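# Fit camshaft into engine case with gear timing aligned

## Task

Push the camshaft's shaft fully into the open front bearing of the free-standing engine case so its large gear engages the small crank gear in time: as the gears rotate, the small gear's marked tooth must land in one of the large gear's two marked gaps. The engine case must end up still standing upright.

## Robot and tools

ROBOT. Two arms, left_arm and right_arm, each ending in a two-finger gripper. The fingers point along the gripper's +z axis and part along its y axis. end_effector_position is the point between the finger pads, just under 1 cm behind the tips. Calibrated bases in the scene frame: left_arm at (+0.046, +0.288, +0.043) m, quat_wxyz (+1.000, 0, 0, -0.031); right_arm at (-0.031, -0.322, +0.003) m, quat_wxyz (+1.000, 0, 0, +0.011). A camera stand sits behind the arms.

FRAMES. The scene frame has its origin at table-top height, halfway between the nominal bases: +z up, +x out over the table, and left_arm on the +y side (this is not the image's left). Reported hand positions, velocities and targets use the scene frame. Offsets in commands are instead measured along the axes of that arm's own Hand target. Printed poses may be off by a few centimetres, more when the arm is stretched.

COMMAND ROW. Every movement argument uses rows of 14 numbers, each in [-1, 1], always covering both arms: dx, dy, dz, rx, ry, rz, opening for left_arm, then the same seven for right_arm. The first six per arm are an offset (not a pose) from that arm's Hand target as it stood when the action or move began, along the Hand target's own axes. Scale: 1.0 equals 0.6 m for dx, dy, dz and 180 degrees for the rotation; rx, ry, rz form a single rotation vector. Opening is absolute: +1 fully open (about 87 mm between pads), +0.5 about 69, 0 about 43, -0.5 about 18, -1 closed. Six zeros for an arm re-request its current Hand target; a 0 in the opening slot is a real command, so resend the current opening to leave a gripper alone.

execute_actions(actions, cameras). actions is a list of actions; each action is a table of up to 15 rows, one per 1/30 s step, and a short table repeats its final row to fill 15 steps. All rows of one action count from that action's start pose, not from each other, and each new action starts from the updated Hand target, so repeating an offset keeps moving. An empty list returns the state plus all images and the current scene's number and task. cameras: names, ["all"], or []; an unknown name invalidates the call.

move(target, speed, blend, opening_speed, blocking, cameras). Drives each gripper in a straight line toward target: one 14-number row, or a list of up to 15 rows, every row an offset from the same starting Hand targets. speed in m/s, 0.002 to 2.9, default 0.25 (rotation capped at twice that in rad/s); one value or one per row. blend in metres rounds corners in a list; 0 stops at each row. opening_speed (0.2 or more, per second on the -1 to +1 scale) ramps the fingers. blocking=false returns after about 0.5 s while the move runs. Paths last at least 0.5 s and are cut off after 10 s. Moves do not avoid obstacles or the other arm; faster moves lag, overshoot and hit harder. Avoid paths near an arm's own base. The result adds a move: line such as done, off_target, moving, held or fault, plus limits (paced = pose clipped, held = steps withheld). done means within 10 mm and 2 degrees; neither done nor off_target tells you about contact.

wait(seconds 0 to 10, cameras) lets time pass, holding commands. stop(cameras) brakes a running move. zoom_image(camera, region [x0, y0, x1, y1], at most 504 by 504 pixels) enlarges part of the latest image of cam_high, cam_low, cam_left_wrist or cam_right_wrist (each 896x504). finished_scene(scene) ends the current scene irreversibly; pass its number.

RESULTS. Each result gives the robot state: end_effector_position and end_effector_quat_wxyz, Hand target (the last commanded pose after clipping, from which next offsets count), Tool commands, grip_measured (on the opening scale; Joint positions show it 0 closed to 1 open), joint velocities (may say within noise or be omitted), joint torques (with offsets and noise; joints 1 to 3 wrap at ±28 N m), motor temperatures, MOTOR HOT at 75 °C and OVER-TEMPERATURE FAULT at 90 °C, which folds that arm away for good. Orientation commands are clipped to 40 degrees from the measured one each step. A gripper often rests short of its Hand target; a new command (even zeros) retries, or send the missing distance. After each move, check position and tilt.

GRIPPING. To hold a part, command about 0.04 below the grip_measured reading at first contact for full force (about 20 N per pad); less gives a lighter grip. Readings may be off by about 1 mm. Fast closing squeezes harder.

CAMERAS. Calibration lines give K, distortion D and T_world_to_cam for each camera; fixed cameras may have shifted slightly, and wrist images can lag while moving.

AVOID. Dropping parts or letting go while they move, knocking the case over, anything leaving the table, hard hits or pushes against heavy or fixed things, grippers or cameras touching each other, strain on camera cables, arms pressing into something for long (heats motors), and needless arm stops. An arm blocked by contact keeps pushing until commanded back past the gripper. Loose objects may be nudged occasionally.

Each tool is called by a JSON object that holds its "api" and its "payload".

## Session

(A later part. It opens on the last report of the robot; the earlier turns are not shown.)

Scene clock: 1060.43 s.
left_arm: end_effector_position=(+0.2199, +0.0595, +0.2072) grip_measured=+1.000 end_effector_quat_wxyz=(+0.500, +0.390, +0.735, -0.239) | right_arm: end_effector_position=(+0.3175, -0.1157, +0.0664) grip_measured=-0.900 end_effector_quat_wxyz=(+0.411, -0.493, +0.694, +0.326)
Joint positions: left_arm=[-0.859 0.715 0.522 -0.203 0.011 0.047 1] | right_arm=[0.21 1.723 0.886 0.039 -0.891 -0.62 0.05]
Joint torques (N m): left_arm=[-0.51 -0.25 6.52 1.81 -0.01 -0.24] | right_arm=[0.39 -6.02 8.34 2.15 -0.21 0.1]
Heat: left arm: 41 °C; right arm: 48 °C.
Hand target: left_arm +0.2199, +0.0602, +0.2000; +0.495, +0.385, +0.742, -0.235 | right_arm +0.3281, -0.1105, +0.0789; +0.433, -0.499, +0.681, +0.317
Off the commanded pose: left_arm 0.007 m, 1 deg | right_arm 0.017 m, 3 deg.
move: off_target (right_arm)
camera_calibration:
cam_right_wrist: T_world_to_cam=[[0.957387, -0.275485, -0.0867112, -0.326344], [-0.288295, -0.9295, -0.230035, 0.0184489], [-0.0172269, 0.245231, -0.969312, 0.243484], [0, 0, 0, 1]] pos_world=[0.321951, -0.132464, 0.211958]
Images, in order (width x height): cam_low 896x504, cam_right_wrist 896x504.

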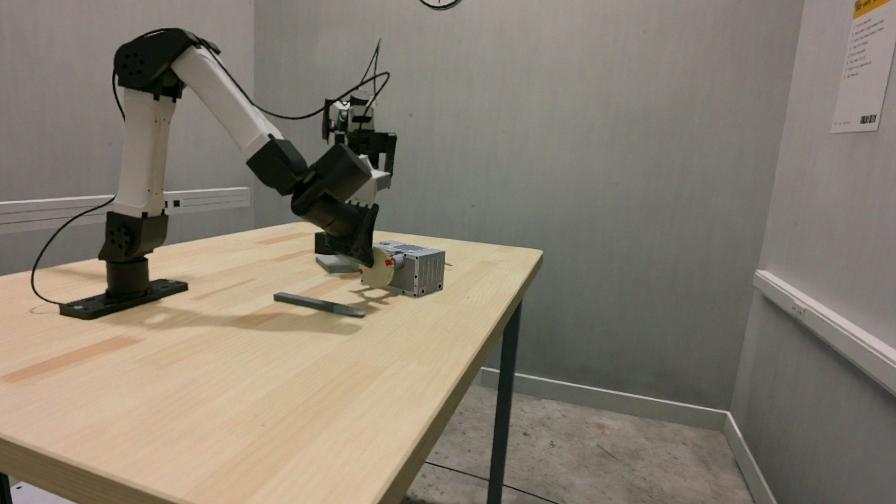

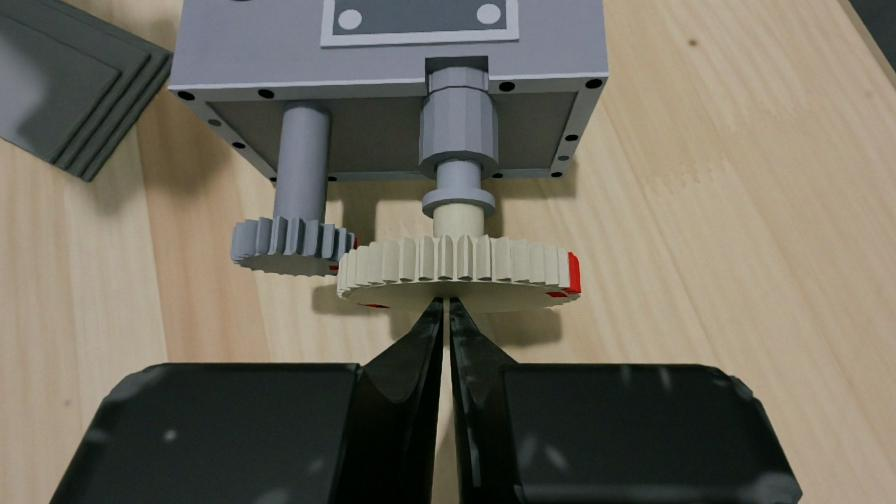

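{"api": "wait", "payload": {"seconds": 0, "cameras": ["cam_right_wrist","cam_left_wrist"]}}

{"api": "zoom_image", "payload": {"camera": "cam_left_wrist", "region": [400, 10, 560, 180]}}

{"api": "zoom_image", "payload": {"camera": "cam_right_wrist", "region": [220, 150, 600, 330]}}

Scene clock: 1074.07 s.
left_arm: end_effector_position=(+0.2199, +0.0595, +0.2072) grip_measured=+1.000 end_effector_quat_wxyz=(+0.500, +0.390, +0.735, -0.239) | right_arm: end_effector_position=(+0.3175, -0.1157, +0.0664) grip_measured=-0.900 end_effector_quat_wxyz=(+0.411, -0.493, +0.694, +0.326)
Joint positions: left_arm=[-0.859 0.715 0.522 -0.203 0.011 0.047 1] | right_arm=[0.21 1.723 0.886 0.039 -0.891 -0.62 0.05]
Joint torques (N m): left_arm=[-0.58 -0.29 6.57 1.8 -0.02 -0.27] | right_arm=[0.4 -6.02 8.34 2.16 -0.21 0.11]
Heat: left arm: 41 °C; right arm: 48 °C.
Hand target: left_arm +0.2199, +0.0602, +0.2000; +0.495, +0.385, +0.742, -0.235 | right_arm +0.3282, -0.1105, +0.0789; +0.433, -0.499, +0.681, +0.317
Tool commands: left_gripper/opening=+1.0 right_gripper/opening=-0.9
Off the commanded pose: left_arm 0.007 m, 1 deg | right_arm 0.017 m, 3 deg.
camera_calibration:
cam_left_wrist: T_world_to_cam=[[-0.811195, -0.583982, -0.0304459, 0.214007], [-0.549195, 0.77869, -0.303359, 0.159952], [0.200864, -0.229363, -0.95239, 0.306082], [0, 0, 0, 1]] pos_world=[0.199966, 0.0706268, 0.346548]
cam_right_wrist: T_world_to_cam=[[0.957234, -0.275928, -0.0869928, -0.326302], [-0.288791, -0.929388, -0.229862, 0.0185636], [-0.0174247, 0.245155, -0.969327, 0.243443], [0, 0, 0, 1]] pos_world=[0.32195, -0.132464, 0.211858]
Images, in order (width x height): cam_left_wrist 896x504, cam_right_wrist 896x504.

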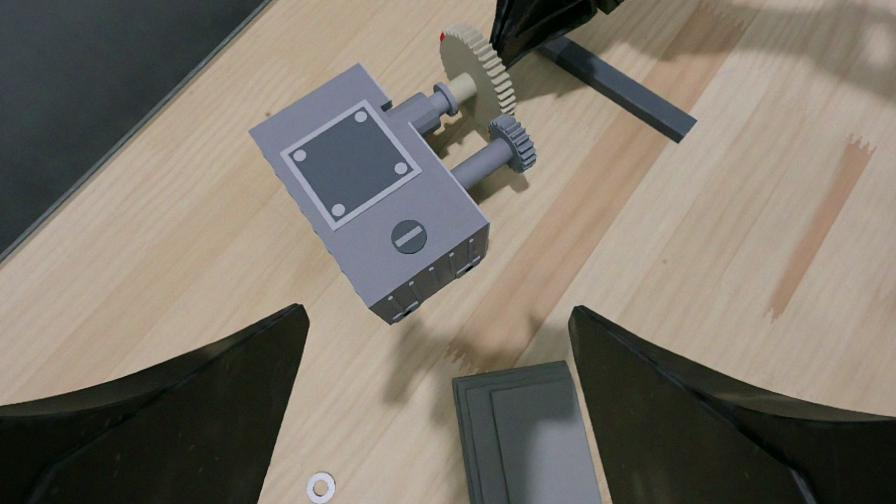

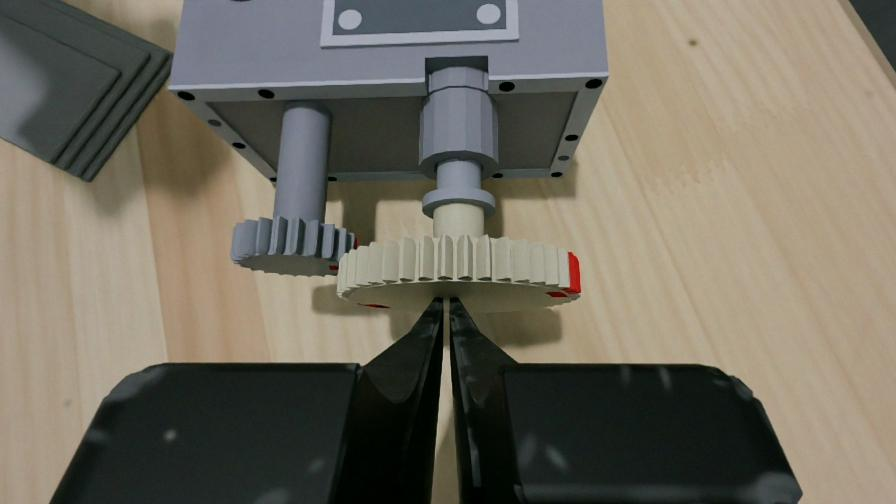

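Scaled by 2.965 from the camera's 896x504 image, which has a finer 1280x720 frame.

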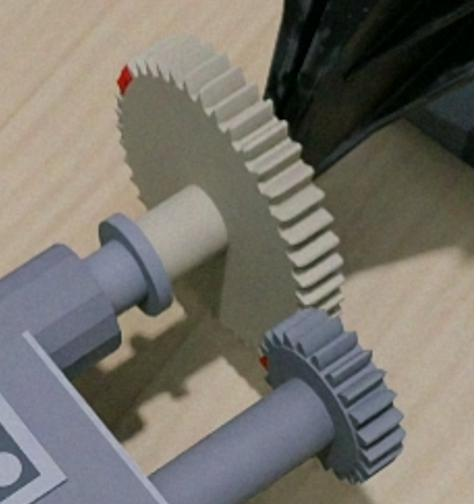

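Scaled by 1.326 from the camera's 896x504 image, which has a finer 1280x720 frame.

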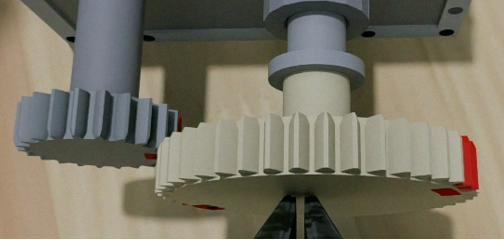

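{"api": "move", "payload": {"target": [[0,0,0,0,0,0,1,0.0142,0,-0.0302,0,0,0,-0.9],[0,0,0,0,0,0,1,-0.0357,-0.0452,-0.0535,0,0,0,-0.9]], "speed": 0.08, "cameras": ["cam_right_wrist","cam_low","cam_left_wrist"]}}

{"api": "zoom_image", "payload": {"camera": "cam_low", "region": [350, 230, 420, 295]}}

{"api": "zoom_image", "payload": {"camera": "cam_left_wrist", "region": [400, 10, 560, 180]}}

Scene clock: 1104.07 s.
left_arm: end_effector_position=(+0.2199, +0.0595, +0.2072) grip_measured=+1.000 end_effector_quat_wxyz=(+0.500, +0.390, +0.735, -0.239) | right_arm: end_effector_position=(+0.3413, -0.1383, +0.1006) grip_measured=-0.900 end_effector_quat_wxyz=(+0.421, -0.493, +0.692, +0.318)
Joint positions: left_arm=[-0.859 0.715 0.522 -0.203 0.011 0.047 1] | right_arm=[0.132 1.713 1.037 -0.165 -0.933 -0.705 0.05]
Joint torques (N m): left_arm=[-0.44 -0.13 6.58 1.82 -0.01 -0.19] | right_arm=[-0.69 -5.71 9.84 1.56 -0.47 -0.09]
Heat: left arm: 41 °C; right arm: 48 °C.
Hand target: left_arm +0.2199, +0.0602, +0.2000; +0.495, +0.385, +0.742, -0.235 | right_arm +0.3479, -0.1377, +0.1119; +0.433, -0.498, +0.681, +0.317
Off the commanded pose: left_arm 0.007 m, 1 deg | right_arm 0.013 m, 2 deg.
move: off_target (right_arm)
camera_calibration:
cam_left_wrist: T_world_to_cam=[[-0.811195, -0.583982, -0.0304459, 0.214007], [-0.549195, 0.77869, -0.303359, 0.159952], [0.200864, -0.229363, -0.95239, 0.306082], [0, 0, 0, 1]] pos_world=[0.199966, 0.0706268, 0.346548]
cam_right_wrist: T_world_to_cam=[[0.956211, -0.28577, -0.063213, -0.355821], [-0.292533, -0.92639, -0.23712, 0.0147775], [0.00920187, 0.245229, -0.969422, 0.273518], [0, 0, 0, 1]] pos_world=[0.342046, -0.155068, 0.246166]
Images, in order (width x height): cam_low 896x504, cam_left_wrist 896x504, cam_right_wrist 896x504.

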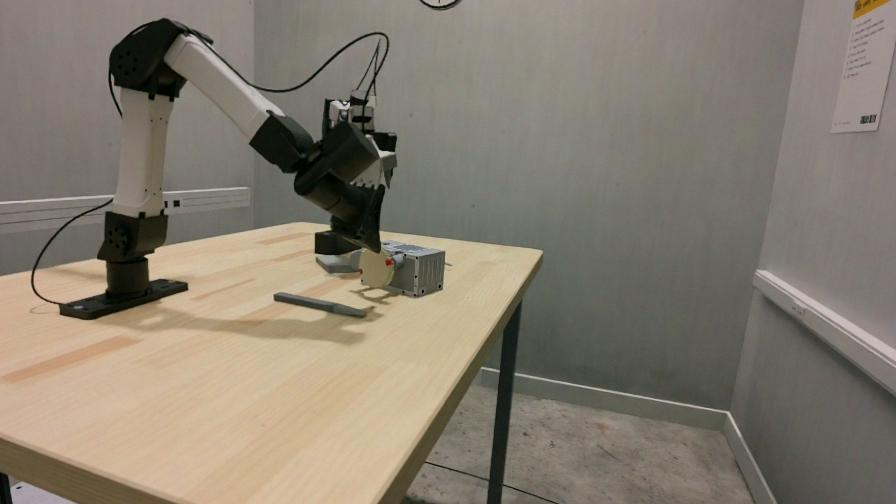

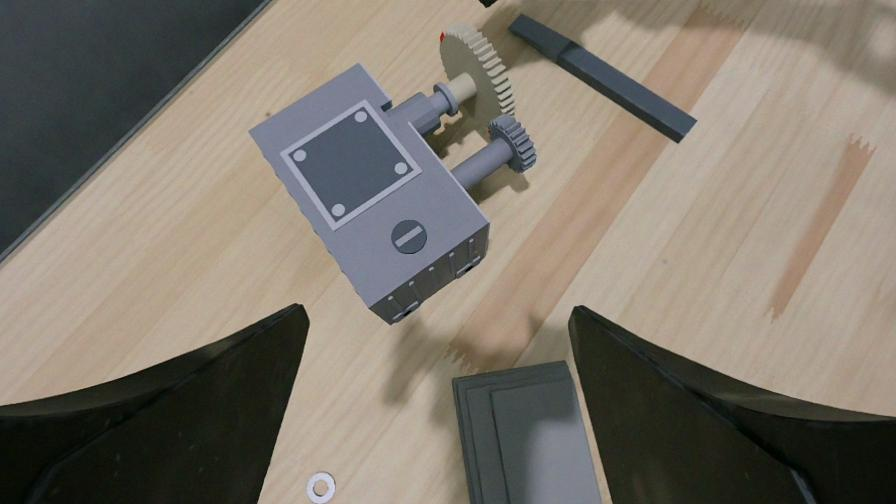

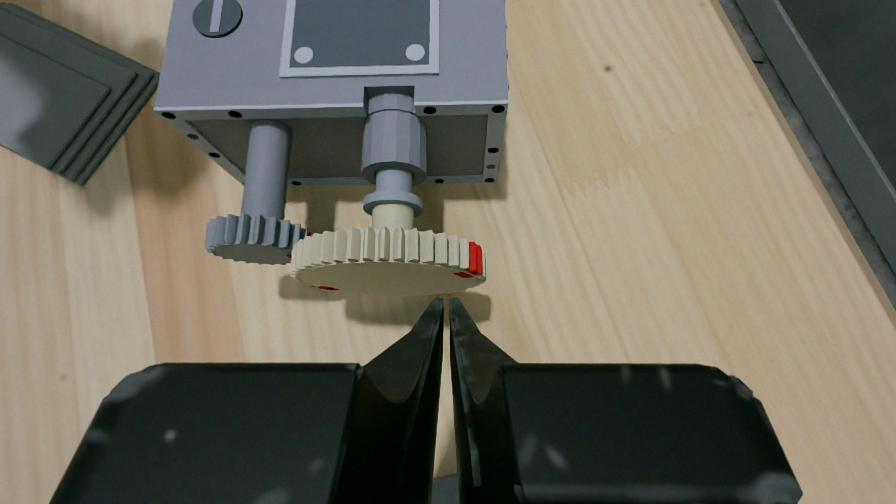

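Scaled by 7.200 from the camera's 896x504 image, which has a finer 1280x720 frame.

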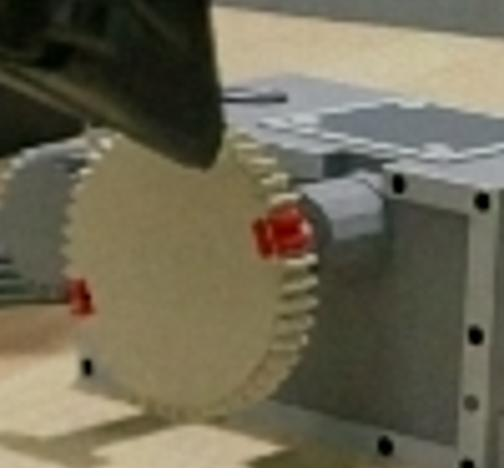

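Scaled by 2.965 from the camera's 896x504 image, which has a finer 1280x720 frame.

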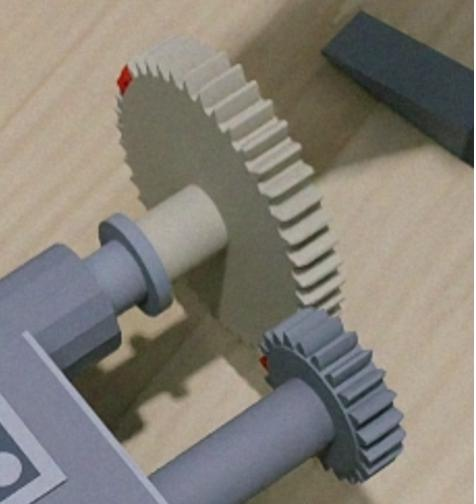

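{"api": "move", "payload": {"target": [0,0,0,0,0,0,1,-0.017,-0.0165,0.0363,0,0,0,-0.9], "speed": 0.06, "cameras": ["cam_right_wrist","cam_low","cam_left_wrist"]}}

{"api": "zoom_image", "payload": {"camera": "cam_low", "region": [350, 230, 420, 295]}}

{"api": "zoom_image", "payload": {"camera": "cam_left_wrist", "region": [400, 0, 560, 180]}}

Scene clock: 1120.00 s.
left_arm: end_effector_position=(+0.2199, +0.0595, +0.2072) grip_measured=+1.000 end_effector_quat_wxyz=(+0.500, +0.390, +0.735, -0.239) | right_arm: end_effector_position=(+0.3512, -0.1222, +0.0997) grip_measured=-0.900 end_effector_quat_wxyz=(+0.412, -0.493, +0.692, +0.328)
Joint positions: left_arm=[-0.859 0.715 0.522 -0.203 0.011 0.047 1] | right_arm=[0.168 1.773 1.103 -0.163 -0.926 -0.668 0.05]
Joint torques (N m): left_arm=[-0.4 -0.23 6.54 1.8 0.02 -0.28] | right_arm=[0.28 -5.83 10.06 2.03 -0.2 0.12]
Heat: left arm: 41 °C; right arm: 50 °C.
Hand target: left_arm +0.2199, +0.0602, +0.2000; +0.495, +0.385, +0.742, -0.235 | right_arm +0.3647, -0.1178, +0.1120; +0.433, -0.499, +0.681, +0.317
Off the commanded pose: left_arm 0.007 m, 1 deg | right_arm 0.019 m, 3 deg.
move: off_target (right_arm)
camera_calibration:
cam_left_wrist: T_world_to_cam=[[-0.811195, -0.583982, -0.0304459, 0.214007], [-0.549195, 0.77869, -0.303359, 0.159952], [0.200864, -0.229363, -0.95239, 0.306082], [0, 0, 0, 1]] pos_world=[0.199966, 0.0706268, 0.346548]
cam_right_wrist: T_world_to_cam=[[0.958422, -0.271856, -0.0867243, -0.357437], [-0.28488, -0.929078, -0.235919, 0.0291561], [-0.0164377, 0.250816, -0.967895, 0.278203], [0, 0, 0, 1]] pos_world=[0.355455, -0.139861, 0.245151]
Images, in order (width x height): cam_low 896x504, cam_left_wrist 896x504, cam_right_wrist 896x504.

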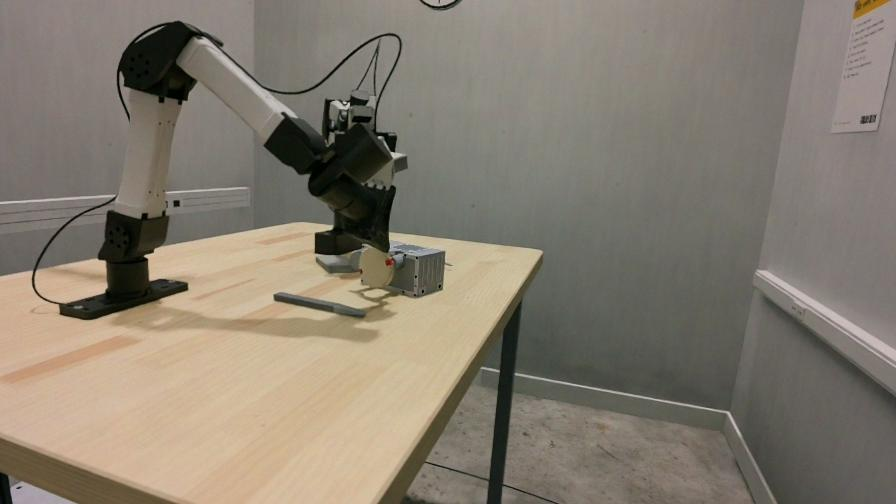

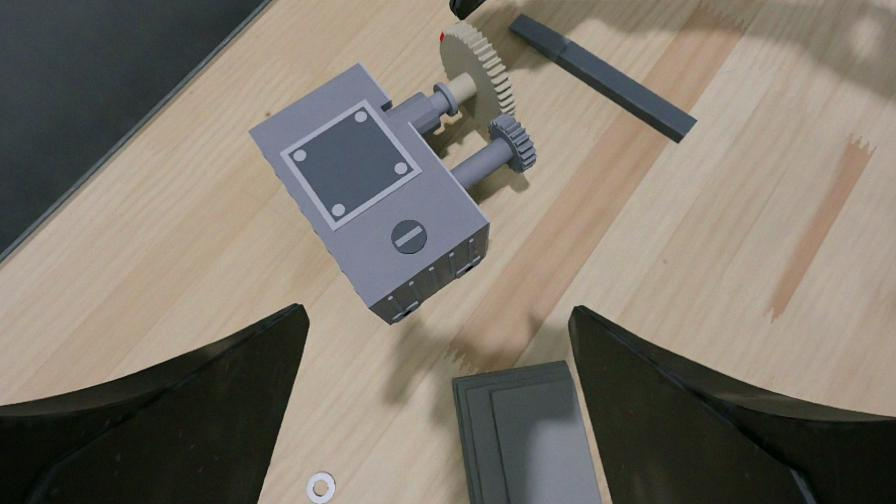

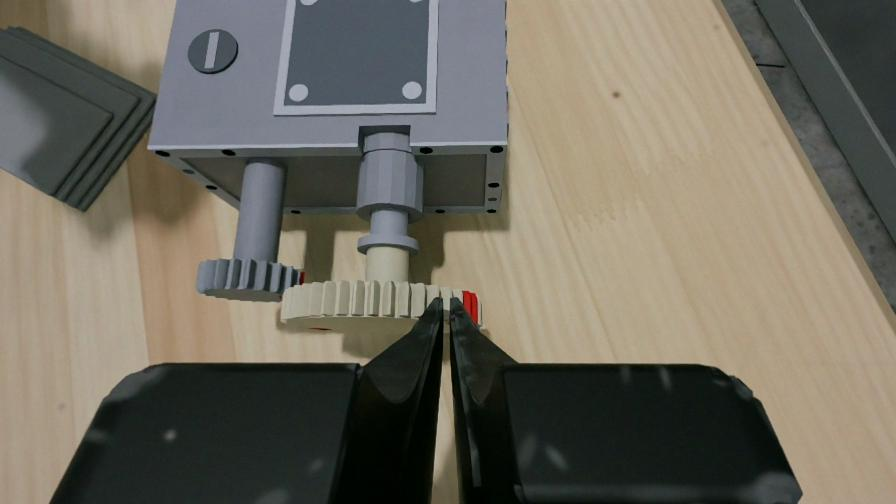

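Scaled by 7.200 from the camera's 896x504 image, which has a finer 1280x720 frame.

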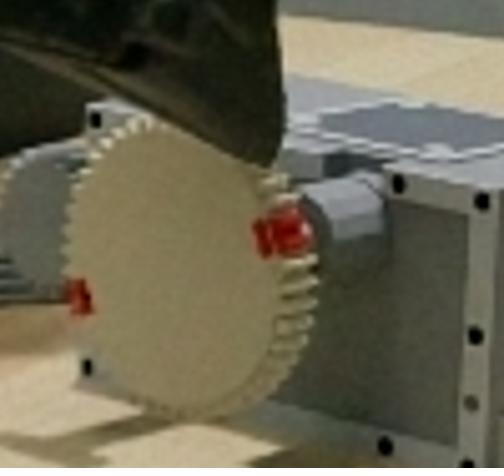

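Scaled by 2.800 from the camera's 896x504 image, which has a finer 1280x720 frame.

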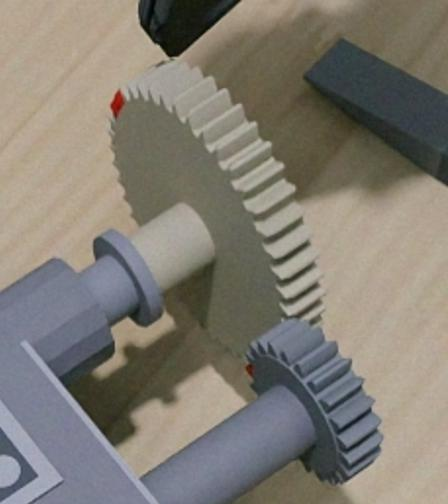

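{"api": "move", "payload": {"target": [[0,0,0,0,0,0,1,-0.0057,-0.0133,0.012,0,0,0,-0.9],[0,0,0,0,0,0,1,0.0064,-0.0133,0.0177,0,0,0,-0.9]], "speed": 0.05, "cameras": ["cam_right_wrist","cam_low","cam_left_wrist"]}}

{"api": "zoom_image", "payload": {"camera": "cam_low", "region": [350, 230, 420, 295]}}

{"api": "zoom_image", "payload": {"camera": "cam_left_wrist", "region": [400, 0, 560, 180]}}

Scene clock: 1134.43 s.
left_arm: end_effector_position=(+0.2199, +0.0595, +0.2072) grip_measured=+1.000 end_effector_quat_wxyz=(+0.500, +0.390, +0.735, -0.239) | right_arm: end_effector_position=(+0.3661, -0.1171, +0.0963) grip_measured=-0.900 end_effector_quat_wxyz=(+0.417, -0.494, +0.690, +0.325)
Joint positions: left_arm=[-0.859 0.715 0.522 -0.203 0.011 0.047 1] | right_arm=[0.175 1.826 1.147 -0.133 -0.919 -0.658 0.05]
Joint torques (N m): left_arm=[-0.38 -0.31 6.58 1.79 0 -0.2] | right_arm=[0.44 -6.3 8.49 2.08 -0.19 0.11]
Heat: left arm: 41 °C; right arm: 51 °C.
Hand target: left_arm +0.2199, +0.0602, +0.2000; +0.495, +0.385, +0.742, -0.235 | right_arm +0.3746, -0.1126, +0.1039; +0.433, -0.499, +0.681, +0.317
Off the commanded pose: left_arm 0.007 m, 1 deg | right_arm 0.012 m, 2 deg.
move: off_target (right_arm)
camera_calibration:
cam_left_wrist: T_world_to_cam=[[-0.811195, -0.583982, -0.0304459, 0.214007], [-0.549195, 0.77869, -0.303359, 0.159952], [0.200864, -0.229363, -0.95239, 0.306082], [0, 0, 0, 1]] pos_world=[0.199966, 0.0706268, 0.346548]
cam_right_wrist: T_world_to_cam=[[0.958729, -0.274279, -0.0748921, -0.372162], [-0.284299, -0.927986, -0.240863, 0.0377392], [-0.00343517, 0.252215, -0.967665, 0.269242], [0, 0, 0, 1]] pos_world=[0.368456, -0.134961, 0.241754]
Images, in order (width x height): cam_low 896x504, cam_left_wrist 896x504, cam_right_wrist 896x504.

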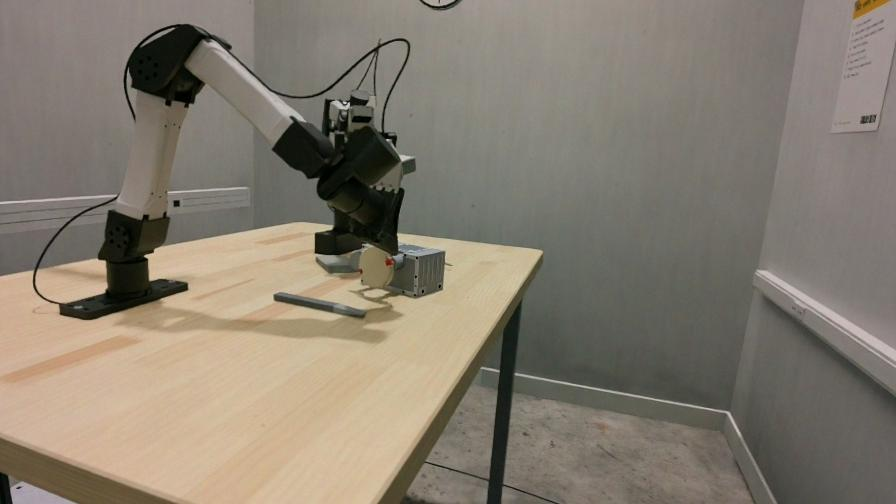

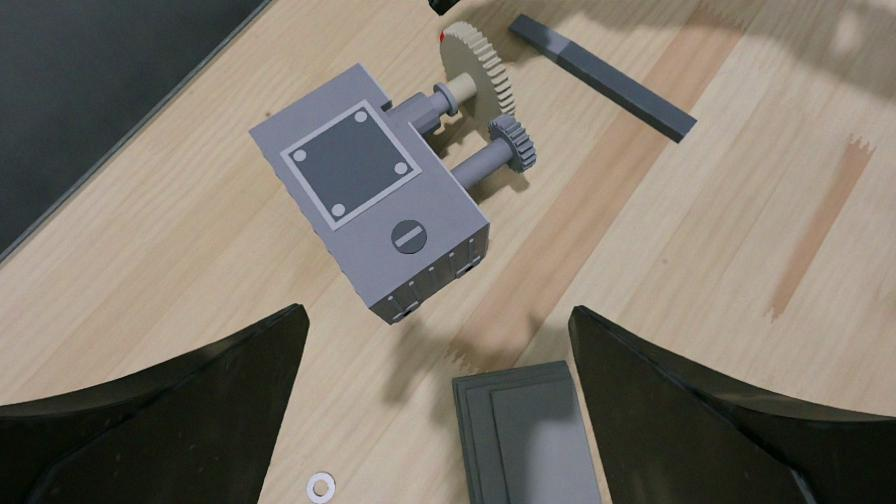

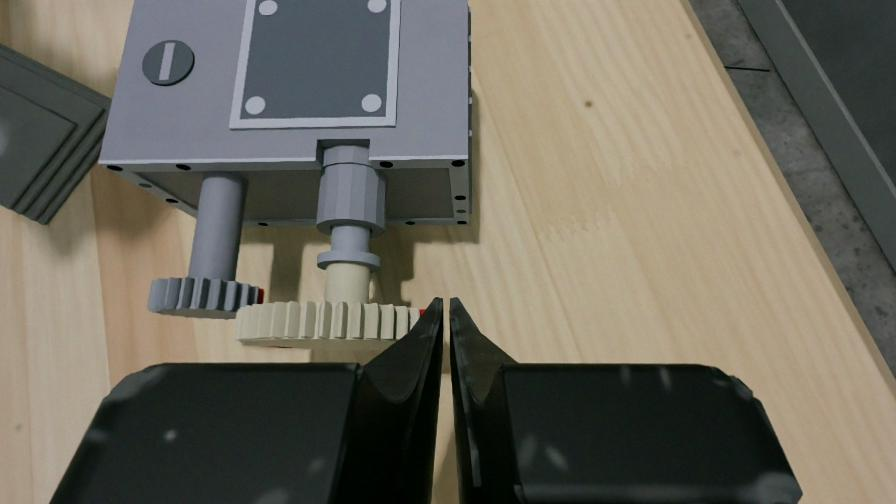

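Scaled by 7.200 from the camera's 896x504 image, which has a finer 1280x720 frame.

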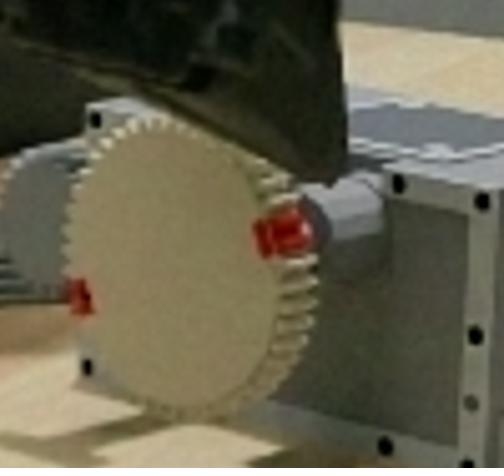

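Scaled by 2.800 from the camera's 896x504 image, which has a finer 1280x720 frame.

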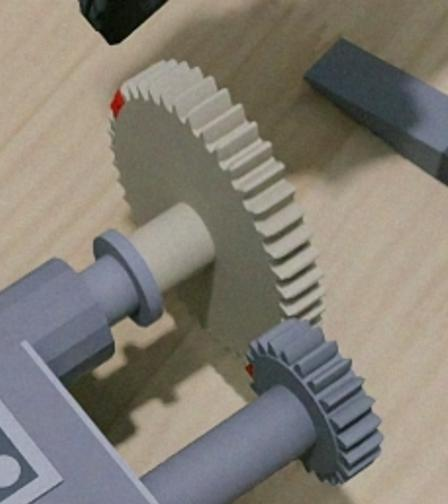

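{"api": "move", "payload": {"target": [[0,0,0,0,0,0,1,0.0075,0.01,0.0035,0,0,0,-0.9],[0,0,0,0,0,0,1,0.0181,0.01,0.0085,0,0,0,-0.9]], "speed": 0.04, "cameras": ["cam_right_wrist","cam_low","cam_left_wrist"]}}

{"api": "zoom_image", "payload": {"camera": "cam_low", "region": [350, 230, 420, 295]}}

{"api": "zoom_image", "payload": {"camera": "cam_left_wrist", "region": [400, 0, 560, 180]}}

Scene clock: 1147.43 s.
left_arm: end_effector_position=(+0.2199, +0.0595, +0.2072) grip_measured=+1.000 end_effector_quat_wxyz=(+0.500, +0.390, +0.735, -0.239) | right_arm: end_effector_position=(+0.3658, -0.1135, +0.0923) grip_measured=-0.900 end_effector_quat_wxyz=(+0.426, -0.497, +0.684, +0.321)
Joint positions: left_arm=[-0.859 0.715 0.522 -0.203 0.011 0.047 1] | right_arm=[0.184 1.826 1.116 -0.073 -0.914 -0.649 0.05]
Joint torques (N m): left_arm=[-0.36 -0.08 6.64 1.8 0.03 -0.24] | right_arm=[0.36 -6.01 6.5 2.11 -0.17 0.11]
Heat: left arm: 41 °C; right arm: 50 °C.
Hand target: left_arm +0.2199, +0.0602, +0.2000; +0.495, +0.385, +0.742, -0.235 | right_arm +0.3689, -0.1107, +0.0920; +0.433, -0.499, +0.681, +0.317
Off the commanded pose: left_arm 0.007 m, 1 deg | right_arm 0.004 m, 1 deg.
move: done
camera_calibration:
cam_left_wrist: T_world_to_cam=[[-0.811195, -0.583982, -0.0304459, 0.214007], [-0.549195, 0.77869, -0.303359, 0.159952], [0.200864, -0.229363, -0.95239, 0.306082], [0, 0, 0, 1]] pos_world=[0.199966, 0.0706268, 0.346548]
cam_right_wrist: T_world_to_cam=[[0.960706, -0.27206, -0.055031, -0.373543], [-0.277032, -0.927485, -0.251046, 0.0384079], [0.0172591, 0.256427, -0.966409, 0.257211], [0, 0, 0, 1]] pos_world=[0.365066, -0.131959, 0.237657]
Images, in order (width x height): cam_low 896x504, cam_left_wrist 896x504, cam_right_wrist 896x504.

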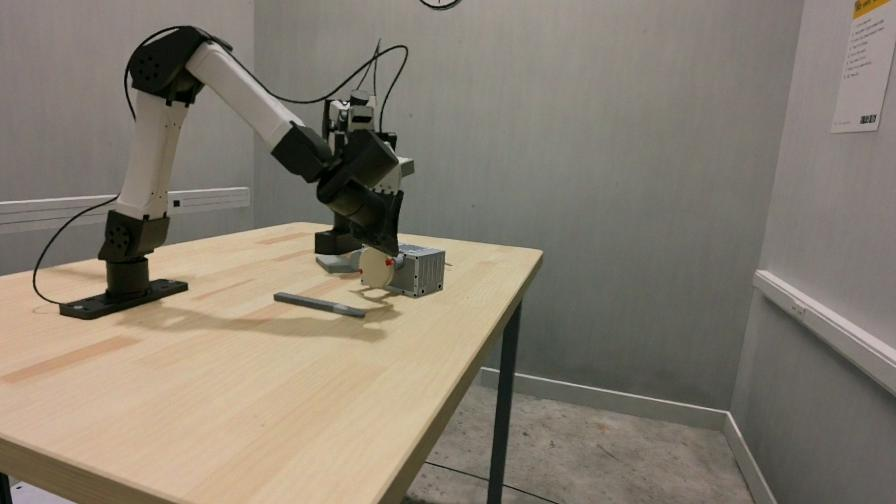

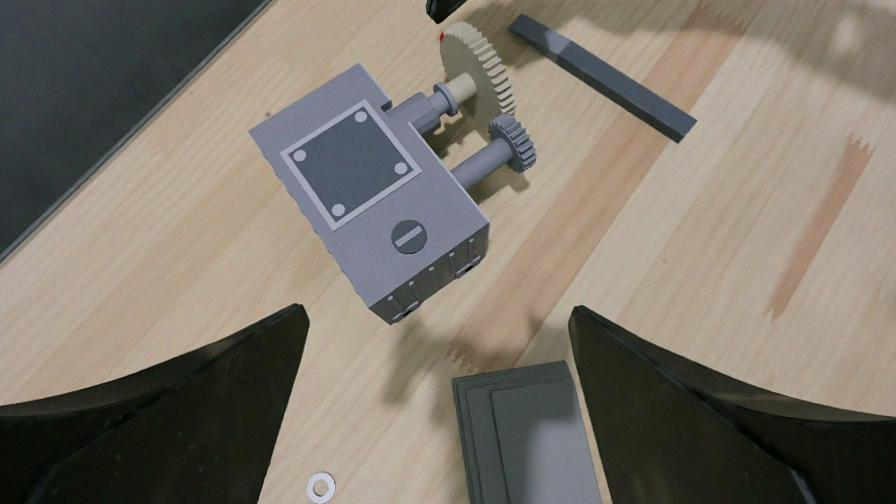

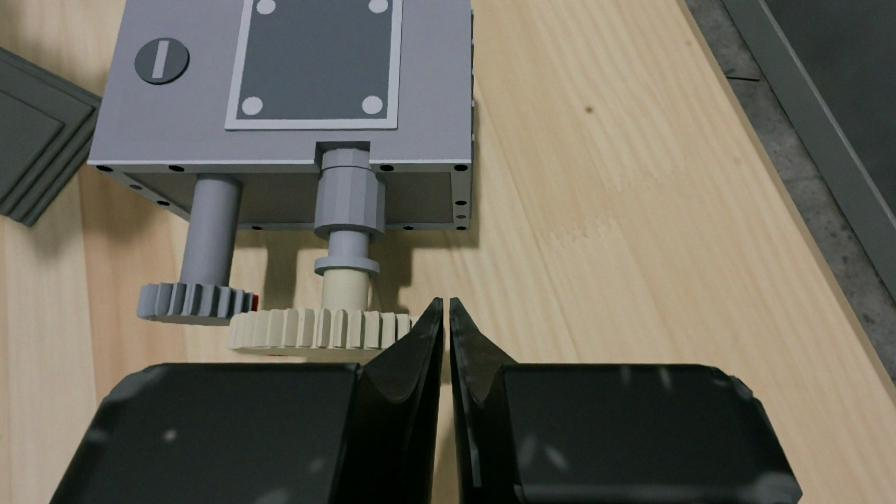

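Scaled by 7.200 from the camera's 896x504 image, which has a finer 1280x720 frame.

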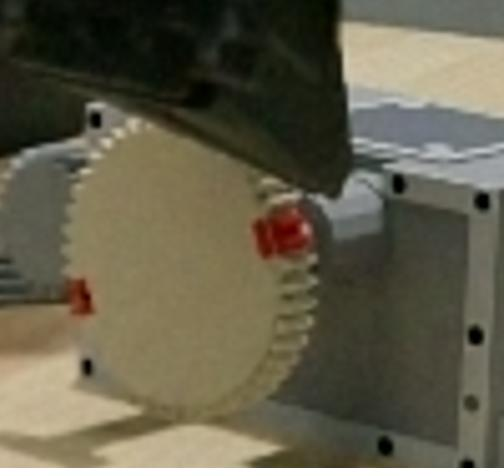

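Scaled by 2.800 from the camera's 896x504 image, which has a finer 1280x720 frame.

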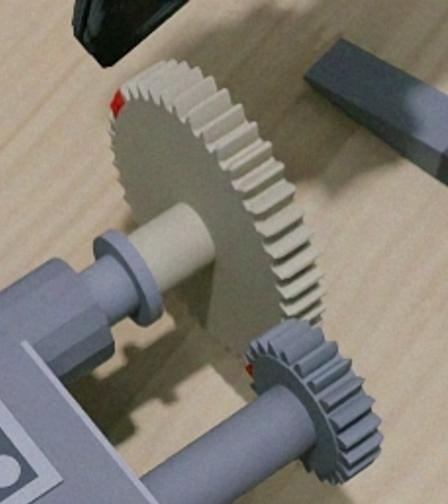

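{"api": "move", "payload": {"target": [[0,0,0,0,0,0,1,0.0015,0.0133,-0.003,0,0,0,-0.9],[0,0,0,0,0,0,1,0.0135,0.0133,0.0027,0,0,0,-0.9]], "speed": 0.04, "cameras": ["cam_right_wrist","cam_low","cam_left_wrist"]}}

{"api": "zoom_image", "payload": {"camera": "cam_low", "region": [350, 230, 420, 295]}}

{"api": "zoom_image", "payload": {"camera": "cam_left_wrist", "region": [400, 0, 560, 180]}}

Scene clock: 1160.97 s.
left_arm: end_effector_position=(+0.2199, +0.0595, +0.2072) grip_measured=+1.000 end_effector_quat_wxyz=(+0.500, +0.390, +0.735, -0.239) | right_arm: end_effector_position=(+0.3643, -0.1146, +0.0830) grip_measured=-0.900 end_effector_quat_wxyz=(+0.433, -0.498, +0.683, +0.314)
Joint positions: left_arm=[-0.859 0.715 0.522 -0.203 0.011 0.047 1] | right_arm=[0.186 1.826 1.068 -0.004 -0.902 -0.646 0.05]
Joint torques (N m): left_arm=[-0.38 -0.35 6.61 1.82 -0.01 -0.24] | right_arm=[0.72 -6.9 5.91 1.89 -0.23 0.15]
Heat: left arm: 41 °C; right arm: 48 °C.
Hand target: left_arm +0.2199, +0.0602, +0.2000; +0.495, +0.385, +0.742, -0.235 | right_arm +0.3607, -0.1102, +0.0840; +0.433, -0.499, +0.681, +0.317
Off the commanded pose: left_arm 0.007 m, 1 deg | right_arm 0.006 m, 0 deg.
move: done
camera_calibration:
cam_left_wrist: T_world_to_cam=[[-0.811195, -0.583982, -0.0304459, 0.214007], [-0.549195, 0.77869, -0.303359, 0.159952], [0.200864, -0.229363, -0.95239, 0.306082], [0, 0, 0, 1]] pos_world=[0.199966, 0.0706268, 0.346548]
cam_right_wrist: T_world_to_cam=[[0.95929, -0.280097, -0.0361786, -0.374781], [-0.279909, -0.925857, -0.25385, 0.0360686], [0.0376064, 0.253643, -0.966567, 0.240822], [0, 0, 0, 1]] pos_world=[0.360563, -0.132663, 0.228367]
Images, in order (width x height): cam_low 896x504, cam_left_wrist 896x504, cam_right_wrist 896x504.

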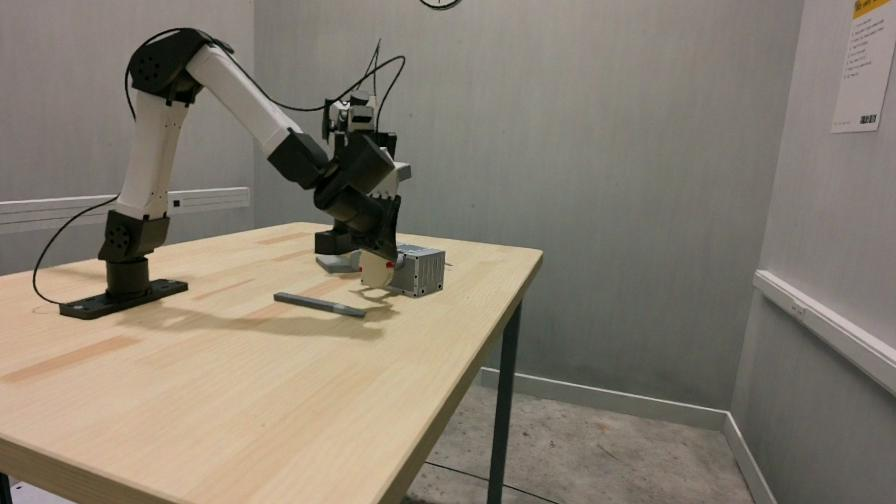

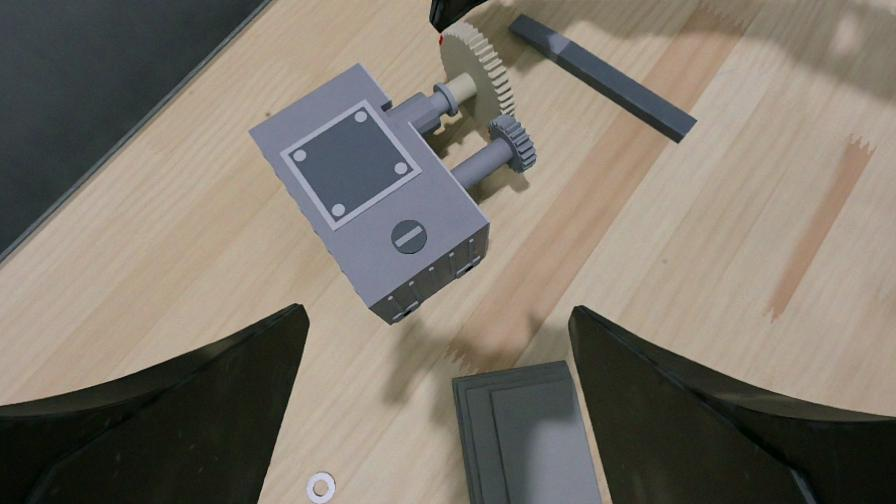

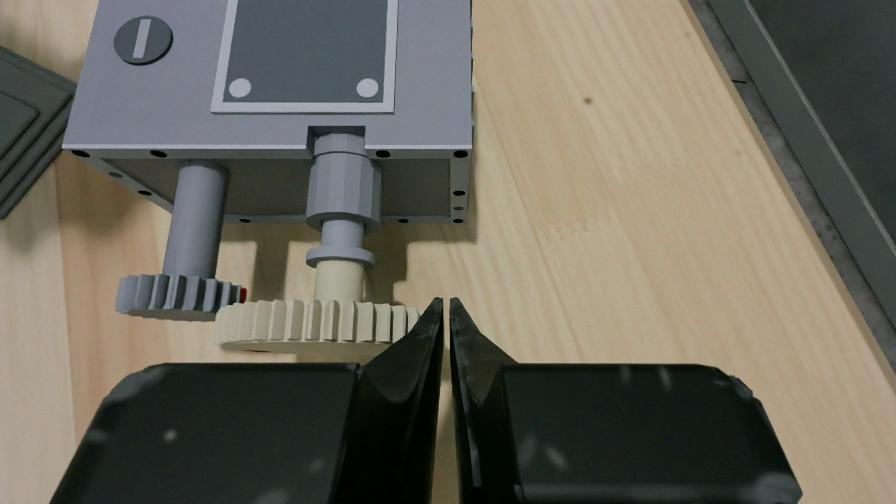

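Scaled by 7.200 from the camera's 896x504 image, which has a finer 1280x720 frame.

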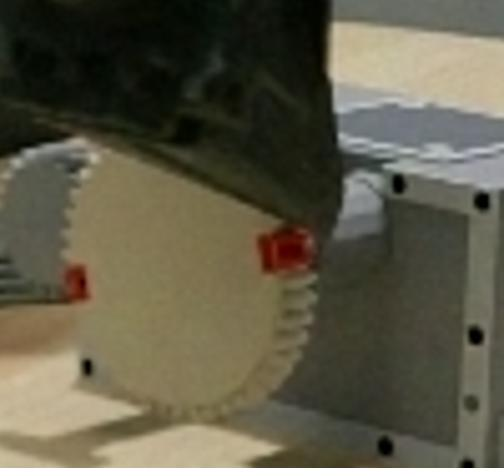

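Scaled by 2.800 from the camera's 896x504 image, which has a finer 1280x720 frame.

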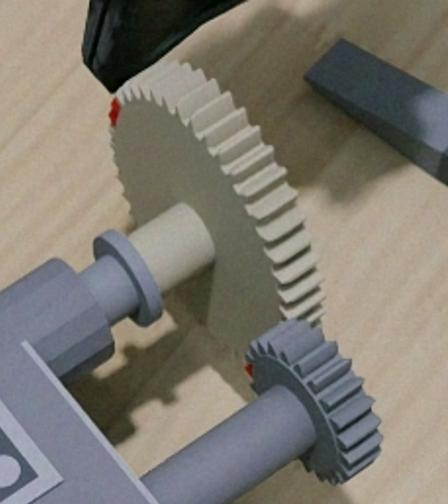

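{"api": "move", "payload": {"target": [0,0,0,0,0,0,1,0.007,0,0.0034,0,0,0,-0.9], "speed": 0.03, "cameras": ["cam_right_wrist","cam_low"]}}

{"api": "zoom_image", "payload": {"camera": "cam_low", "region": [350, 230, 420, 295]}}

Scene clock: 1169.03 s.
left_arm: end_effector_position=(+0.2199, +0.0595, +0.2072) grip_measured=+1.000 end_effector_quat_wxyz=(+0.500, +0.390, +0.735, -0.239) | right_arm: end_effector_position=(+0.3647, -0.1147, +0.0818) grip_measured=-0.900 end_effector_quat_wxyz=(+0.436, -0.499, +0.681, +0.312)
Joint positions: left_arm=[-0.859 0.715 0.522 -0.203 0.011 0.047 1] | right_arm=[0.186 1.826 1.058 0.015 -0.901 -0.646 0.05]
Joint torques (N m): left_arm=[-0.23 -0.2 6.49 1.84 0.02 -0.27] | right_arm=[0.73 -6.16 5.89 1.91 -0.25 0.15]
Heat: left arm: 41 °C; right arm: 47 °C.
Hand target: left_arm +0.2199, +0.0602, +0.2000; +0.495, +0.385, +0.742, -0.235 | right_arm +0.3606, -0.1101, +0.0793; +0.432, -0.499, +0.681, +0.317
Off the commanded pose: left_arm 0.007 m, 1 deg | right_arm 0.006 m, 1 deg.
move: done
camera_calibration:
cam_right_wrist: T_world_to_cam=[[0.959263, -0.281134, -0.0279045, -0.376026], [-0.278675, -0.925365, -0.256983, 0.0356613], [0.0464248, 0.25429, -0.966013, 0.236537], [0, 0, 0, 1]] pos_world=[0.359665, -0.132863, 0.22717]
Images, in order (width x height): cam_low 896x504, cam_right_wrist 896x504.

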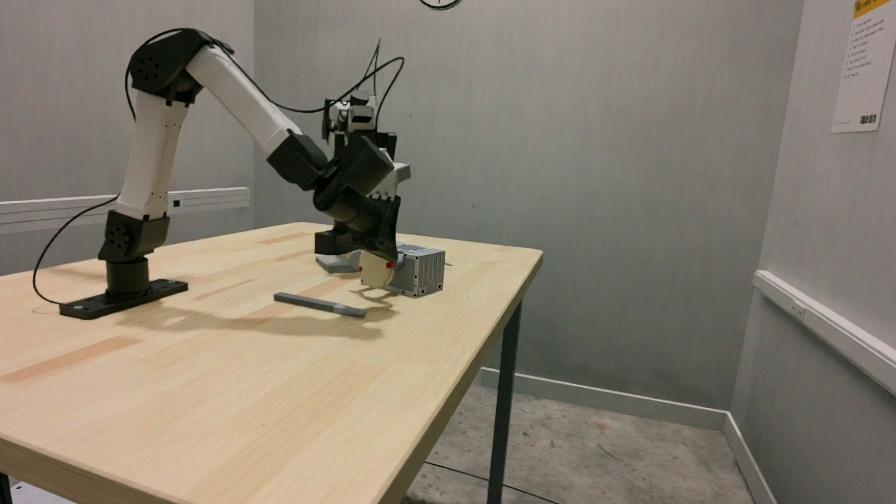

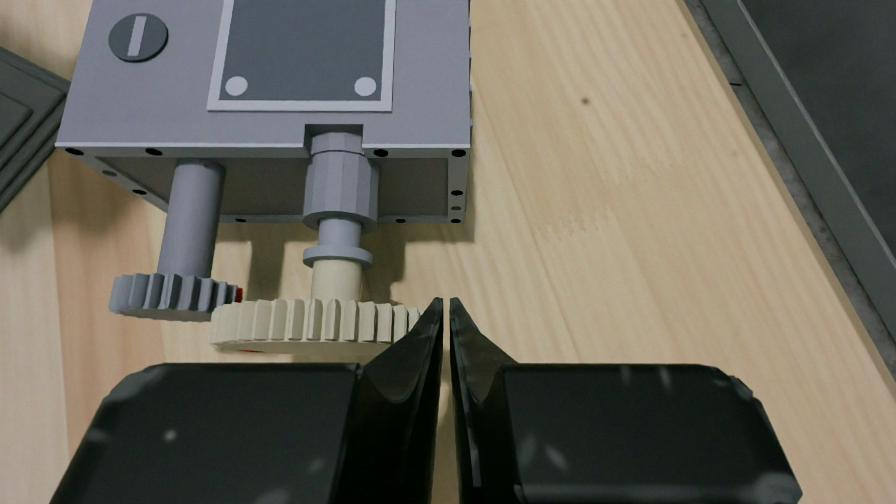

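Scaled by 7.200 from the camera's 896x504 image, which has a finer 1280x720 frame.

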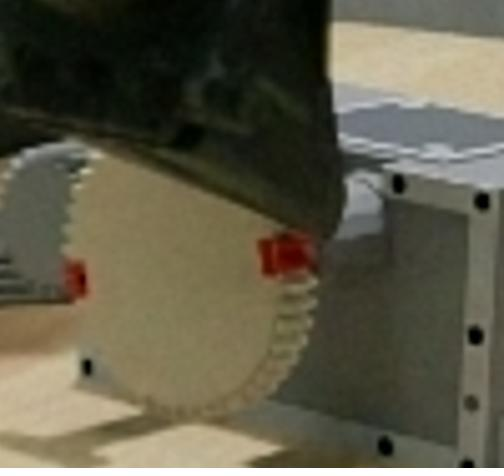

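{"api": "move", "payload": {"target": [0,0,0,0,0,0,1,0.006,0,0.003,0,0,0,-0.9], "speed": 0.03, "cameras": ["cam_low"]}}

{"api": "zoom_image", "payload": {"camera": "cam_low", "region": [350, 230, 420, 295]}}

Scene clock: 1176.93 s.
left_arm: end_effector_position=(+0.2199, +0.0595, +0.2072) grip_measured=+1.000 end_effector_quat_wxyz=(+0.500, +0.390, +0.735, -0.239) | right_arm: end_effector_position=(+0.3657, -0.1148, +0.0799) grip_measured=-0.900 end_effector_quat_wxyz=(+0.439, -0.500, +0.680, +0.310)
Joint positions: left_arm=[-0.859 0.715 0.522 -0.203 0.011 0.047 1] | right_arm=[0.186 1.83 1.051 0.033 -0.898 -0.646 0.05]
Joint torques (N m): left_arm=[-0.32 -0.32 6.57 1.85 -0.04 -0.23] | right_arm=[0.76 -5.82 5.86 1.88 -0.27 0.15]
Heat: left arm: 41 °C; right arm: 47 °C.
Hand target: left_arm +0.2198, +0.0602, +0.2000; +0.495, +0.385, +0.742, -0.235 | right_arm +0.3608, -0.1100, +0.0753; +0.433, -0.499, +0.681, +0.317
Off the commanded pose: left_arm 0.007 m, 1 deg | right_arm 0.008 m, 1 deg.
move: done
Images, in order (width x height): cam_low 896x504.

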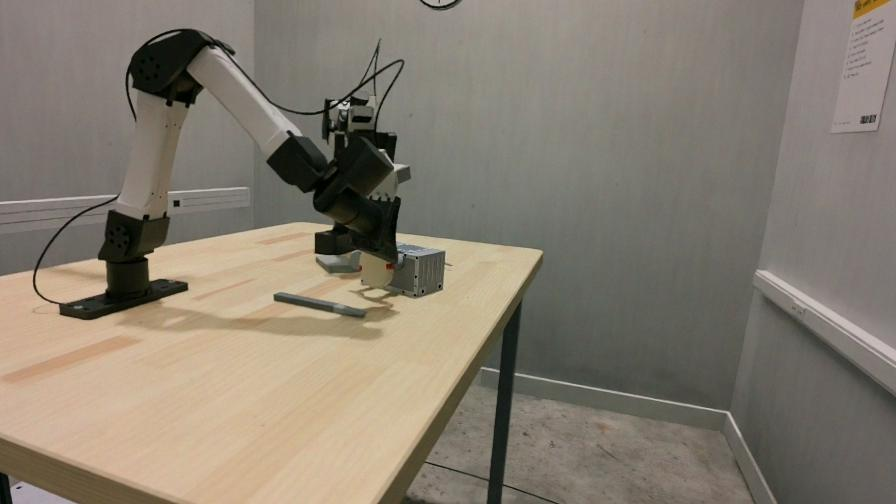

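Scaled by 7.200 from the camera's 896x504 image, which has a finer 1280x720 frame.

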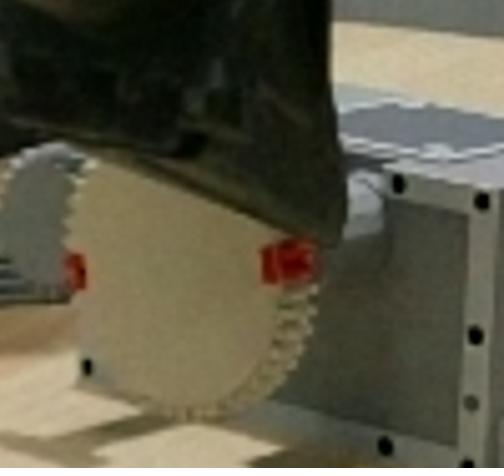

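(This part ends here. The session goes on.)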